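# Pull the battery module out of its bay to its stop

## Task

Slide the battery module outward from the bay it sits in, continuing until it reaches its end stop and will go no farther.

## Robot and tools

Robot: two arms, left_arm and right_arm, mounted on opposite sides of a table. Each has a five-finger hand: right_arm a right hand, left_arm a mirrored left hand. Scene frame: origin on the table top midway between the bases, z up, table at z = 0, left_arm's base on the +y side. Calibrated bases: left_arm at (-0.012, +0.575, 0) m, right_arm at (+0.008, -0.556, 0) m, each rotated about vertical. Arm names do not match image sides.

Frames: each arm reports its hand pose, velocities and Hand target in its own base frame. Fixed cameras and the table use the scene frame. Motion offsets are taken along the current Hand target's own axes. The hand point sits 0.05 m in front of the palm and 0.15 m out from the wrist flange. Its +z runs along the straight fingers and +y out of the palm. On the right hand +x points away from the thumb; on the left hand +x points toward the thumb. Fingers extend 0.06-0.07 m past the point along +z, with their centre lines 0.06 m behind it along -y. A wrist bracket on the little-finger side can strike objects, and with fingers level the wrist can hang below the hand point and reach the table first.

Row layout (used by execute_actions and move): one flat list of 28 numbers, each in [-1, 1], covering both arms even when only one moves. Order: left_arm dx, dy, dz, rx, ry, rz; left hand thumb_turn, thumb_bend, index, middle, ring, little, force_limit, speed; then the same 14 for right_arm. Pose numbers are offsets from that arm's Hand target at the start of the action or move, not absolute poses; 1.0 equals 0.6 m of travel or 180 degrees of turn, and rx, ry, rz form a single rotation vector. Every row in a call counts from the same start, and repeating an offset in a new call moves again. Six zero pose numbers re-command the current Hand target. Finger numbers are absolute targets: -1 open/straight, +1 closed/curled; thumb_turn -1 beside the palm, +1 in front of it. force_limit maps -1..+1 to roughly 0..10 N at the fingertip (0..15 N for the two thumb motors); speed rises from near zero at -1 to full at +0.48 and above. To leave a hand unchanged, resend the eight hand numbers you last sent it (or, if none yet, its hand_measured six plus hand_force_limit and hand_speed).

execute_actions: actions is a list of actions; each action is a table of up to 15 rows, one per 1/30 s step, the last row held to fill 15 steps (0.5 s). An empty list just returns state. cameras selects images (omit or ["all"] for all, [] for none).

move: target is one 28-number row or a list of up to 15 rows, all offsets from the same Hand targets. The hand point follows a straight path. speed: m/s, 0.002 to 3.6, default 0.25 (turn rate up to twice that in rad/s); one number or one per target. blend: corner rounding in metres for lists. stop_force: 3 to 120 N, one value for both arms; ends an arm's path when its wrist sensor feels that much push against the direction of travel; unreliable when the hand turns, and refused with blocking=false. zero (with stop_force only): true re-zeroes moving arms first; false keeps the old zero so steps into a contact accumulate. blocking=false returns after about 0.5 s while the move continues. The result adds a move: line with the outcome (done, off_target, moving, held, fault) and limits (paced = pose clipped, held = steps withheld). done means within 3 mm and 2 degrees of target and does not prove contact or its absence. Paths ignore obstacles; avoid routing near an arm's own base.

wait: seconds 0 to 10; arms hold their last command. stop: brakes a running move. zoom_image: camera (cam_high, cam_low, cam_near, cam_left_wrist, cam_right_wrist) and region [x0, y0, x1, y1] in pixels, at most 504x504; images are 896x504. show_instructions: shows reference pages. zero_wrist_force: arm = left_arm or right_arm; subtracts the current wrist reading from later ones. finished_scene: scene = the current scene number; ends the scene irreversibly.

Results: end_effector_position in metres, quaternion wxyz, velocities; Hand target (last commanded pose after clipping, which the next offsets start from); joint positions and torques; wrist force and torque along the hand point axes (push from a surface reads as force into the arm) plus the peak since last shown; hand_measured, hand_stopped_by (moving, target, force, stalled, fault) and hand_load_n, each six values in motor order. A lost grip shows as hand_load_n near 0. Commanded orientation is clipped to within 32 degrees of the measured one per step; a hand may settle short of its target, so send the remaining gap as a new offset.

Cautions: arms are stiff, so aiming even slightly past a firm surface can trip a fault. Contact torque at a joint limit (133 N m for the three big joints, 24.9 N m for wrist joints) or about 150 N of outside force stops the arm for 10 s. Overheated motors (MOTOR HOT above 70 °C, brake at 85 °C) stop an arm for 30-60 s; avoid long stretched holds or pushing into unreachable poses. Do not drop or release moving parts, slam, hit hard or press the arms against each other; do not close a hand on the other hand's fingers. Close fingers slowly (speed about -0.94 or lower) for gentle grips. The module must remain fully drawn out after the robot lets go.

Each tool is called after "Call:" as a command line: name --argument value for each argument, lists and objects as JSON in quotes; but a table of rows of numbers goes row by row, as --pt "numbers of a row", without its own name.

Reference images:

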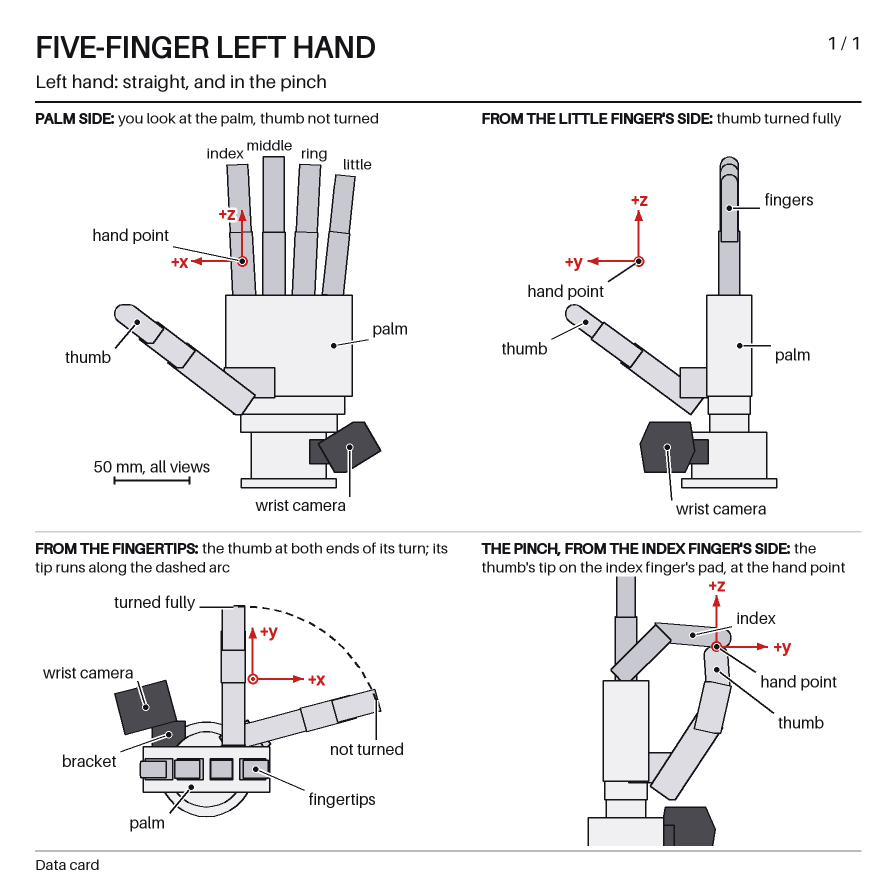

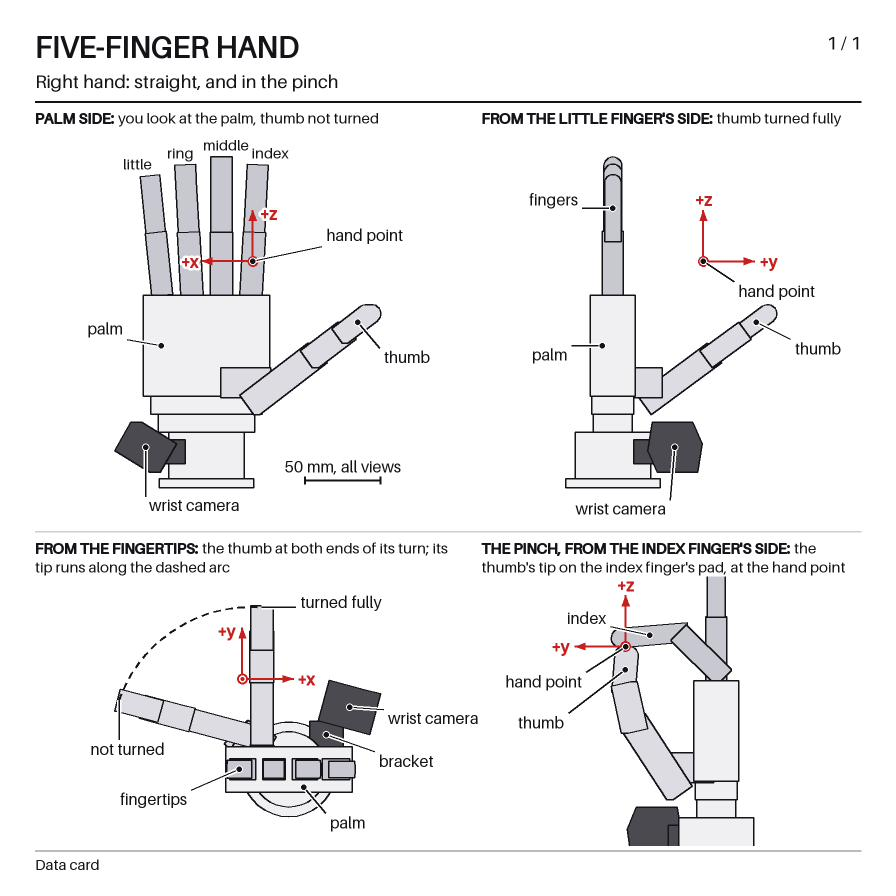

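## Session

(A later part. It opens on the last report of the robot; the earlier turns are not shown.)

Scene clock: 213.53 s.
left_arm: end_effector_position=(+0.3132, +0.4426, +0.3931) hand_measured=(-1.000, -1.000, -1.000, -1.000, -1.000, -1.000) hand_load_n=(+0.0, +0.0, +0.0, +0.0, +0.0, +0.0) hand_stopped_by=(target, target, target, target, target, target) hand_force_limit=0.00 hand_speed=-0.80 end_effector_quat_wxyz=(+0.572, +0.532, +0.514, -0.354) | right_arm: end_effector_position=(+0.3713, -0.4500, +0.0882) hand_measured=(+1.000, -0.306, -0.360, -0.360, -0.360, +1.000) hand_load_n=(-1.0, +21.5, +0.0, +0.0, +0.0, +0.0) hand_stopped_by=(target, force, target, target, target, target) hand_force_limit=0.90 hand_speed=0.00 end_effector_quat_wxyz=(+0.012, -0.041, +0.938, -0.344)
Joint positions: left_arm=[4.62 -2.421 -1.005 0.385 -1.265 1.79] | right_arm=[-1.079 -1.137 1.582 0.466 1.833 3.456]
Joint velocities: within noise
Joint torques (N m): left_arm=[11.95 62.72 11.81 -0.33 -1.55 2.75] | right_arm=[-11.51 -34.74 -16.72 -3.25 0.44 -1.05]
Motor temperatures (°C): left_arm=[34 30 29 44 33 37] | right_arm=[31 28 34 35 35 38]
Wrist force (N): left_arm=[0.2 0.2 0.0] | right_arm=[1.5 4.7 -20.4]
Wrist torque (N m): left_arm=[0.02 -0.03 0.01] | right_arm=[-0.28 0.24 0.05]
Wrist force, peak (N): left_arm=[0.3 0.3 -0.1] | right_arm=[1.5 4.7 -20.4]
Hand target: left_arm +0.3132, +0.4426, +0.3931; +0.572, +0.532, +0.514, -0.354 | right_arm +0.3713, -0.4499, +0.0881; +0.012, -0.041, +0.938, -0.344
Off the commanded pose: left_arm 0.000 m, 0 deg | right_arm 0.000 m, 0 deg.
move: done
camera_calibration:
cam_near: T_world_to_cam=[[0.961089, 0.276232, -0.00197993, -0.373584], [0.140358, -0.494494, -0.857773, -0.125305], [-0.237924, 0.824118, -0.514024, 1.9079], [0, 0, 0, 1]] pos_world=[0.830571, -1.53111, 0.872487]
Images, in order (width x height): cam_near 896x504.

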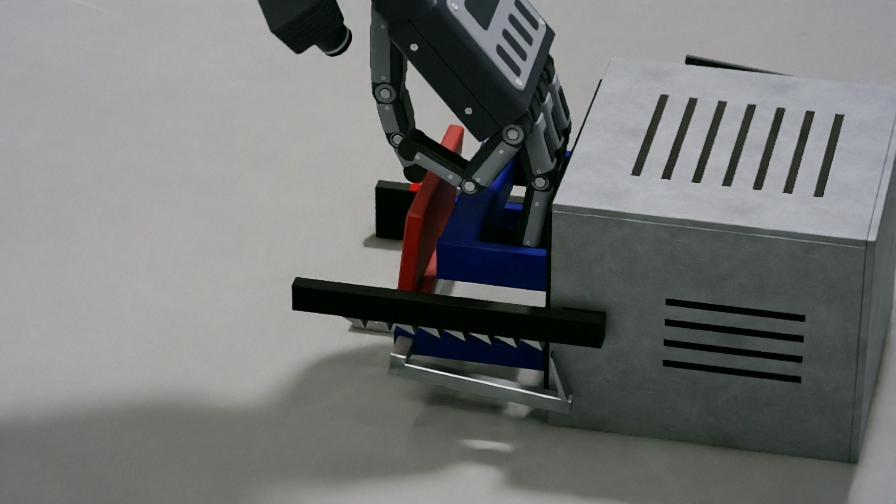

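Call:
move --target '[0,0,0,0,0,0,-1,-1,-1,-1,-1,-1,0,-0.8,0,0,0,0,0,0,1,0.7,0.35,0.35,0.35,1,0.6,-0.6]' --cameras '[]'

Call:
move --target '[0,0,0,0,0,0,-1,-1,-1,-1,-1,-1,0,-0.8,0,0.0383,-0.0321,0,0,0,1,0.7,0.35,0.35,0.35,1,0.6,-0.6]' --cameras '["cam_near"]' --speed 0.04 --stop_force 20

Scene clock: 222.47 s.
left_arm: end_effector_position=(+0.3132, +0.4426, +0.3931) hand_measured=(-1.000, -1.000, -1.000, -1.000, -1.000, -1.000) hand_load_n=(+0.0, +0.0, +0.0, +0.0, +0.0, +0.0) hand_stopped_by=(target, target, target, target, target, target) hand_force_limit=0.00 hand_speed=-0.80 end_effector_quat_wxyz=(+0.572, +0.532, +0.514, -0.354) | right_arm: end_effector_position=(+0.3713, -0.4499, +0.0881) hand_measured=(+1.000, -0.306, -0.180, -0.184, -0.146, +1.000) hand_load_n=(-1.0, +21.0, +6.0, +15.0, +13.5, +0.0) hand_stopped_by=(target, force, force, force, force, target) hand_force_limit=0.60 hand_speed=-0.60 end_effector_quat_wxyz=(+0.012, -0.041, +0.938, -0.344)
Joint positions: left_arm=[4.62 -2.421 -1.005 0.385 -1.265 1.79] | right_arm=[-1.079 -1.137 1.582 0.466 1.834 3.456]
Joint velocities: within noise
Joint torques (N m): left_arm=[12.38 62.92 11.96 -0.25 -1.54 2.75] | right_arm=[8.82 -38.89 -15.36 2.75 -0.73 1.04]
Motor temperatures (°C): left_arm=[34 30 29 44 33 37] | right_arm=[31 28 34 35 35 38]
Wrist force (N): left_arm=[-0.1 0.0 -0.1] | right_arm=[1.9 -3.8 -1.5]
Wrist torque (N m): left_arm=[0.00 0.02 -0.01] | right_arm=[-0.10 -0.19 -0.15]
Wrist force, peak (N): left_arm=[0.4 0.3 0.0] | right_arm=[1.2 4.7 -21.0]
Hand target: left_arm +0.3132, +0.4426, +0.3931; +0.572, +0.532, +0.514, -0.354 | right_arm +0.3713, -0.4499, +0.0881; +0.012, -0.041, +0.938, -0.344
Off the commanded pose: left_arm 0.000 m, 0 deg | right_arm 0.000 m, 0 deg.
move: done
No camera images: "cameras" was empty.

Scene clock: 224.27 s.
left_arm: end_effector_position=(+0.3132, +0.4426, +0.3931) hand_measured=(-1.000, -1.000, -1.000, -1.000, -1.000, -1.000) hand_load_n=(+0.0, +0.0, +0.0, +0.0, +0.0, +0.0) hand_stopped_by=(target, target, target, target, target, target) hand_force_limit=0.00 hand_speed=-0.80 end_effector_quat_wxyz=(+0.572, +0.532, +0.514, -0.354) | right_arm: end_effector_position=(+0.3688, -0.4200, +0.0880) hand_measured=(+1.000, -0.306, -0.180, -0.186, -0.146, +1.000) hand_load_n=(+4.0, +21.5, +8.0, +16.5, +15.0, +0.0) hand_stopped_by=(target, force, force, force, force, target) hand_force_limit=0.60 hand_speed=-0.60 end_effector_quat_wxyz=(+0.012, -0.041, +0.938, -0.344)
Joint positions: left_arm=[4.62 -2.421 -1.005 0.385 -1.265 1.79] | right_arm=[-1.051 -1.185 1.656 0.447 1.85 3.479]
Joint velocities: within noise
Joint torques (N m): left_arm=[11.46 62.62 11.86 -0.23 -1.52 2.64] | right_arm=[-19.36 -21.28 -19.37 6.11 3.2 -3.16]
Motor temperatures (°C): left_arm=[34 30 29 44 33 37] | right_arm=[31 28 34 35 35 38]
Wrist force (N): left_arm=[0.1 0.2 0.1] | right_arm=[-17.1 -10.7 -1.4]
Wrist torque (N m): left_arm=[0.02 -0.02 0.00] | right_arm=[0.11 -0.47 -0.38]
Wrist force, peak (N): left_arm=[0.0 0.4 -0.1] | right_arm=[-19.4 -14.3 5.5]
Hand target: left_arm +0.3132, +0.4426, +0.3931; +0.572, +0.532, +0.514, -0.354 | right_arm +0.3688, -0.4200, +0.0880; +0.012, -0.041, +0.938, -0.344
Off the commanded pose: left_arm 0.000 m, 0 deg | right_arm 0.000 m, 0 deg.
move: done
camera_calibration:
cam_near: T_world_to_cam=[[0.961089, 0.276232, -0.00197993, -0.373584], [0.140358, -0.494494, -0.857773, -0.125305], [-0.237924, 0.824118, -0.514024, 1.9079], [0, 0, 0, 1]] pos_world=[0.830571, -1.53111, 0.872487]
Images, in order (width x height): cam_near 896x504.

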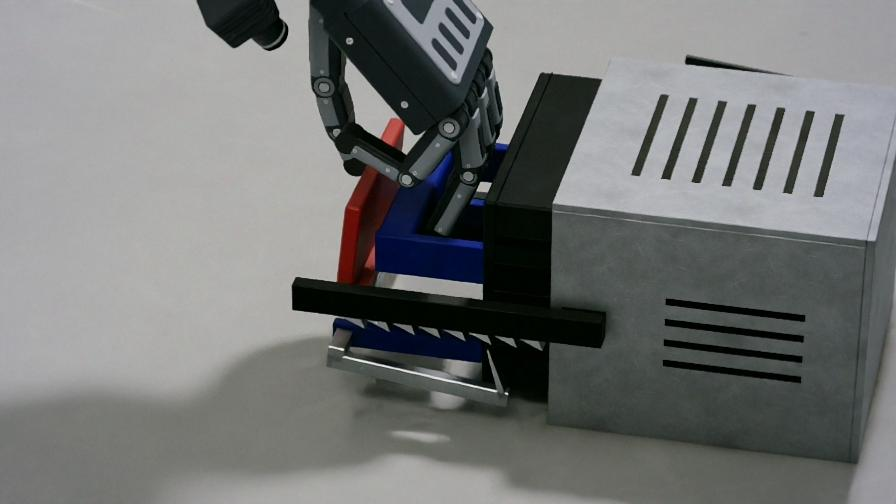

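Call:
move --target '[0,0,0,0,0,0,-1,-1,-1,-1,-1,-1,0,-0.8,-0.0063,0.0919,-0.0772,0,0,0,1,0.7,0.35,0.35,0.35,1,0.6,-0.6]' --cameras '["cam_near","cam_high"]' --speed 0.04 --stop_force 24

Call:
zoom_image --camera "cam_near" --region '[220, 220, 620, 410]'

Scene clock: 239.27 s.
left_arm: end_effector_position=(+0.3132, +0.4426, +0.3931) hand_measured=(-1.000, -1.000, -1.000, -1.000, -1.000, -1.000) hand_load_n=(+0.0, +0.0, +0.0, +0.0, +0.0, +0.0) hand_stopped_by=(target, target, target, target, target, target) hand_force_limit=0.00 hand_speed=-0.80 end_effector_quat_wxyz=(+0.572, +0.532, +0.514, -0.354) | right_arm: end_effector_position=(+0.3665, -0.3522, +0.0877) hand_measured=(+1.000, -0.308, -0.182, -0.190, -0.152, +1.000) hand_load_n=(+1.0, +23.0, +17.0, +23.0, +19.0, +0.0) hand_stopped_by=(target, force, force, force, force, target) hand_force_limit=0.60 hand_speed=-0.60 end_effector_quat_wxyz=(+0.012, -0.041, +0.938, -0.344)
Joint positions: left_arm=[4.62 -2.421 -1.005 0.385 -1.265 1.79] | right_arm=[-0.967 -1.28 1.794 0.424 1.901 3.549]
Joint velocities: within noise
Joint torques (N m): left_arm=[11.51 62.8 12.34 -0.34 -1.55 2.76] | right_arm=[5.71 -24.99 1.8 3.95 -6.09 2.17]
Motor temperatures (°C): left_arm=[34 30 29 44 33 37] | right_arm=[31 28 34 35 35 38]
Wrist force (N): left_arm=[0.0 0.1 0.0] | right_arm=[16.6 -30.8 2.3]
Wrist torque (N m): left_arm=[0.02 0.02 -0.01] | right_arm=[0.87 0.46 -0.74]
Wrist force, peak (N): left_arm=[0.1 0.5 0.1] | right_arm=[18.9 -43.9 19.5]
Hand target: left_arm +0.3132, +0.4426, +0.3931; +0.572, +0.532, +0.514, -0.354 | right_arm +0.3665, -0.3522, +0.0877; +0.012, -0.041, +0.938, -0.344 (not the last commanded pose)
Off the commanded pose: left_arm 0.000 m, 0 deg | right_arm 0.004 m, 0 deg.
move: contact (right_arm)
camera_calibration:
cam_near: T_world_to_cam=[[0.961089, 0.276232, -0.00197993, -0.373584], [0.140358, -0.494494, -0.857773, -0.125305], [-0.237924, 0.824118, -0.514024, 1.9079], [0, 0, 0, 1]] pos_world=[0.830571, -1.53111, 0.872487]
Images, in order (width x height): cam_high 896x504, cam_near 896x504.

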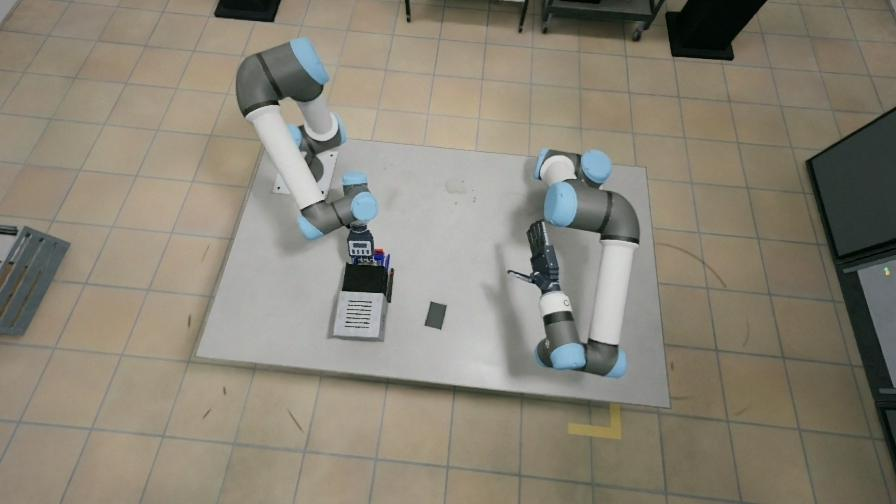

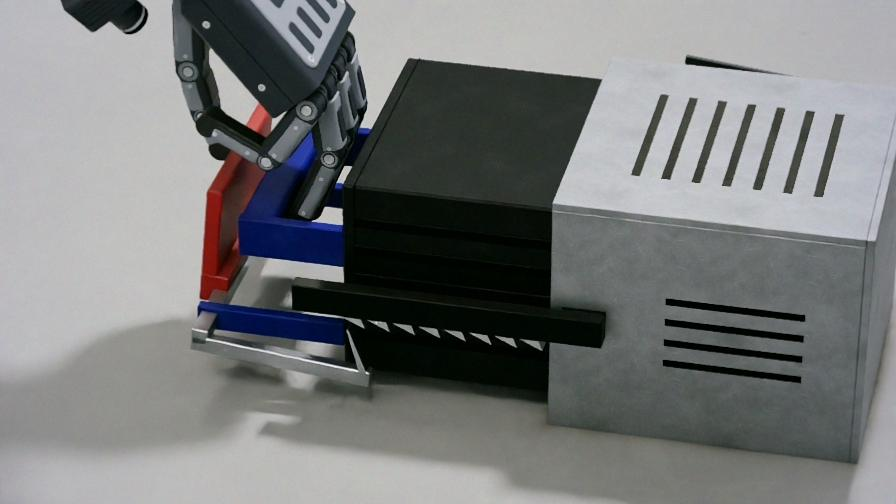

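Scaled by 1.260 from the camera's 896x504 image, which has a finer 1280x720 frame.

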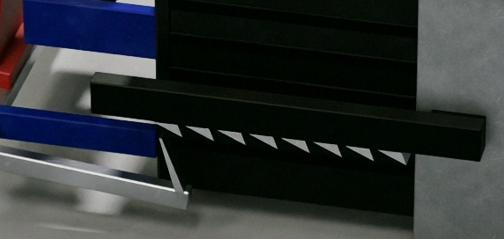

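Same end position as scene 1. Release and retreat.

Call:
move --pt "0 0 0 0 0 0 -1 -1 -1 -1 -1 -1 0 -0.8 0 0 0 0 0 0 1 -1 0.35 0.35 0.35 1 0.6 -0.7" --pt "0 0 0 0 0 0 -1 -1 -1 -1 -1 -1 0 -0.8 0.001 -0.002 0.0017 0 0 0 1 -1 0.35 0.35 0.35 1 0.6 -0.7" --pt "0 0 0 0 0 0 -1 -1 -1 -1 -1 -1 0 -0.8 0.001 -0.002 0.0017 0 0 0 1 -1 -0.36 -0.36 -0.36 1 0.6 -0.7" --speed 0.02 --cameras '["cam_near"]'

Call:
move --target '[0,0,0,0,0,0,-1,-1,-1,-1,-1,-1,0,-0.8,0,-0.0857,-0.102,0,0,0,1,-1,-0.36,-0.36,-0.36,1,0.6,-0.7]' --speed 0.1 --cameras '["cam_near"]'

Scene clock: 253.43 s.
left_arm: end_effector_position=(+0.3132, +0.4426, +0.3931) hand_measured=(-1.000, -1.000, -1.000, -1.000, -1.000, -1.000) hand_load_n=(+0.0, +0.0, +0.0, +0.0, +0.0, +0.0) hand_stopped_by=(target, target, target, target, target, target) hand_force_limit=0.00 hand_speed=-0.80 end_effector_quat_wxyz=(+0.572, +0.532, +0.514, -0.354) | right_arm: end_effector_position=(+0.3660, -0.3538, +0.0877) hand_measured=(+1.000, -1.000, -0.360, -0.360, -0.360, +1.000) hand_load_n=(+0.0, +0.0, +0.0, +0.0, +0.0, +0.0) hand_stopped_by=(target, target, target, target, target, target) hand_force_limit=0.60 hand_speed=-0.70 end_effector_quat_wxyz=(+0.012, -0.041, +0.938, -0.344)
Joint positions: left_arm=[4.62 -2.421 -1.005 0.385 -1.265 1.79] | right_arm=[-0.97 -1.279 1.793 0.424 1.899 3.546]
Joint velocities: within noise
Joint torques (N m): left_arm=[12.09 62.91 12.23 -0.38 -1.54 2.77] | right_arm=[-9.85 -28.34 -22.47 -0.39 1.92 0.24]
Motor temperatures (°C): left_arm=[34 30 29 44 33 37] | right_arm=[31 28 34 35 35 38]
Wrist force (N): left_arm=[0.1 0.1 0.0] | right_arm=[-1.6 0.1 -0.6]
Wrist torque (N m): left_arm=[0.00 -0.01 0.01] | right_arm=[0.27 0.16 -0.06]
Wrist force, peak (N): left_arm=[0.4 0.2 -0.2] | right_arm=[16.0 -32.0 17.9]
Hand target: left_arm +0.3132, +0.4426, +0.3931; +0.572, +0.532, +0.514, -0.354 | right_arm +0.3660, -0.3539, +0.0877; +0.012, -0.041, +0.938, -0.344
Off the commanded pose: left_arm 0.000 m, 0 deg | right_arm 0.000 m, 0 deg.
move: done
camera_calibration:
cam_near: T_world_to_cam=[[0.961089, 0.276232, -0.00197993, -0.373584], [0.140358, -0.494494, -0.857773, -0.125305], [-0.237924, 0.824118, -0.514024, 1.9079], [0, 0, 0, 1]] pos_world=[0.830571, -1.53111, 0.872487]
Images, in order (width x height): cam_near 896x504.

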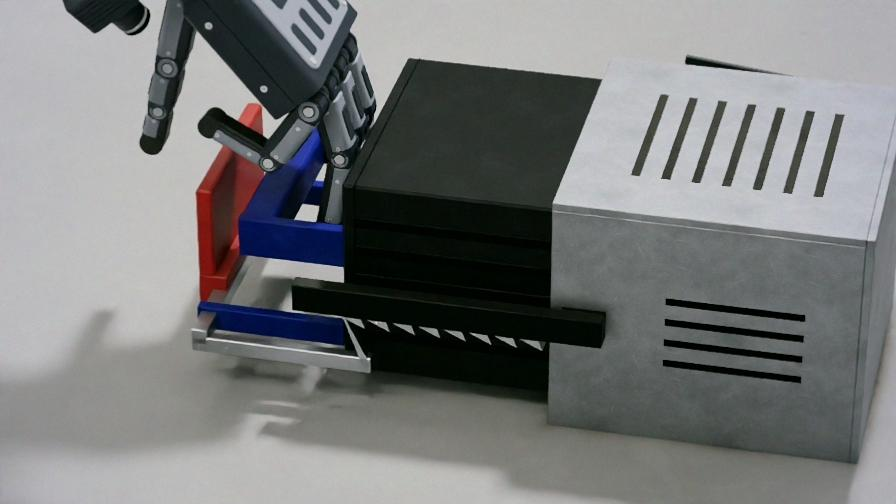

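Scene clock: 254.67 s.
left_arm: end_effector_position=(+0.3132, +0.4426, +0.3931) hand_measured=(-1.000, -1.000, -1.000, -1.000, -1.000, -1.000) hand_load_n=(+0.0, +0.0, +0.0, +0.0, +0.0, +0.0) hand_stopped_by=(target, target, target, target, target, target) hand_force_limit=0.00 hand_speed=-0.80 end_effector_quat_wxyz=(+0.572, +0.532, +0.514, -0.354) | right_arm: end_effector_position=(+0.3665, -0.3536, +0.1677) hand_measured=(+1.000, -1.000, -0.360, -0.360, -0.360, +1.000) hand_load_n=(+0.0, +0.0, +0.0, +0.0, +0.0, +0.0) hand_stopped_by=(target, target, target, target, target, target) hand_force_limit=0.60 hand_speed=-0.70 end_effector_quat_wxyz=(+0.012, -0.041, +0.938, -0.344)
Joint positions: left_arm=[4.62 -2.421 -1.005 0.385 -1.265 1.79] | right_arm=[-0.969 -1.355 1.669 0.624 1.9 3.548]
Joint velocities: within noise
Joint torques (N m): left_arm=[11.86 62.83 11.76 -0.43 -1.37 2.73] | right_arm=[13.29 -20.65 -9.07 0.63 1.75 1.3]
Motor temperatures (°C): left_arm=[34 30 29 44 33 37] | right_arm=[31 28 34 35 35 38]
Wrist force (N): left_arm=[0.0 0.1 0.0] | right_arm=[-1.2 -0.5 -0.7]
Wrist torque (N m): left_arm=[0.01 0.00 0.00] | right_arm=[0.21 0.11 -0.10]
Wrist force, peak (N): left_arm=[0.3 0.3 -0.1] | right_arm=[-1.2 -0.8 -1.5]
Hand target: left_arm +0.3132, +0.4426, +0.3931; +0.572, +0.532, +0.514, -0.354 | right_arm +0.3664, -0.3535, +0.1676; +0.012, -0.041, +0.938, -0.344
Off the commanded pose: left_arm 0.000 m, 0 deg | right_arm 0.000 m, 0 deg.
move: done
camera_calibration:
cam_near: T_world_to_cam=[[0.961089, 0.276232, -0.00197993, -0.373584], [0.140358, -0.494494, -0.857773, -0.125305], [-0.237924, 0.824118, -0.514024, 1.9079], [0, 0, 0, 1]] pos_world=[0.830571, -1.53111, 0.872487]
Images, in order (width x height): cam_near 896x504.

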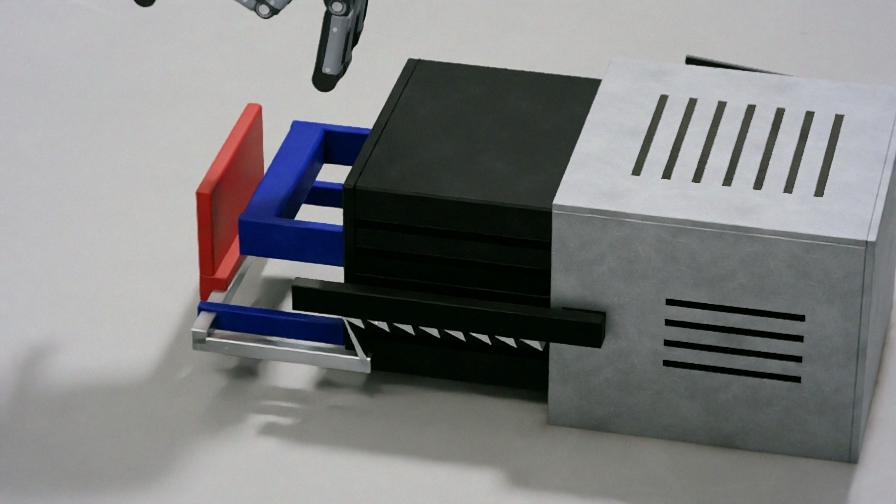

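Call:
finished_scene --scene 2

The scene is finished: the task was done.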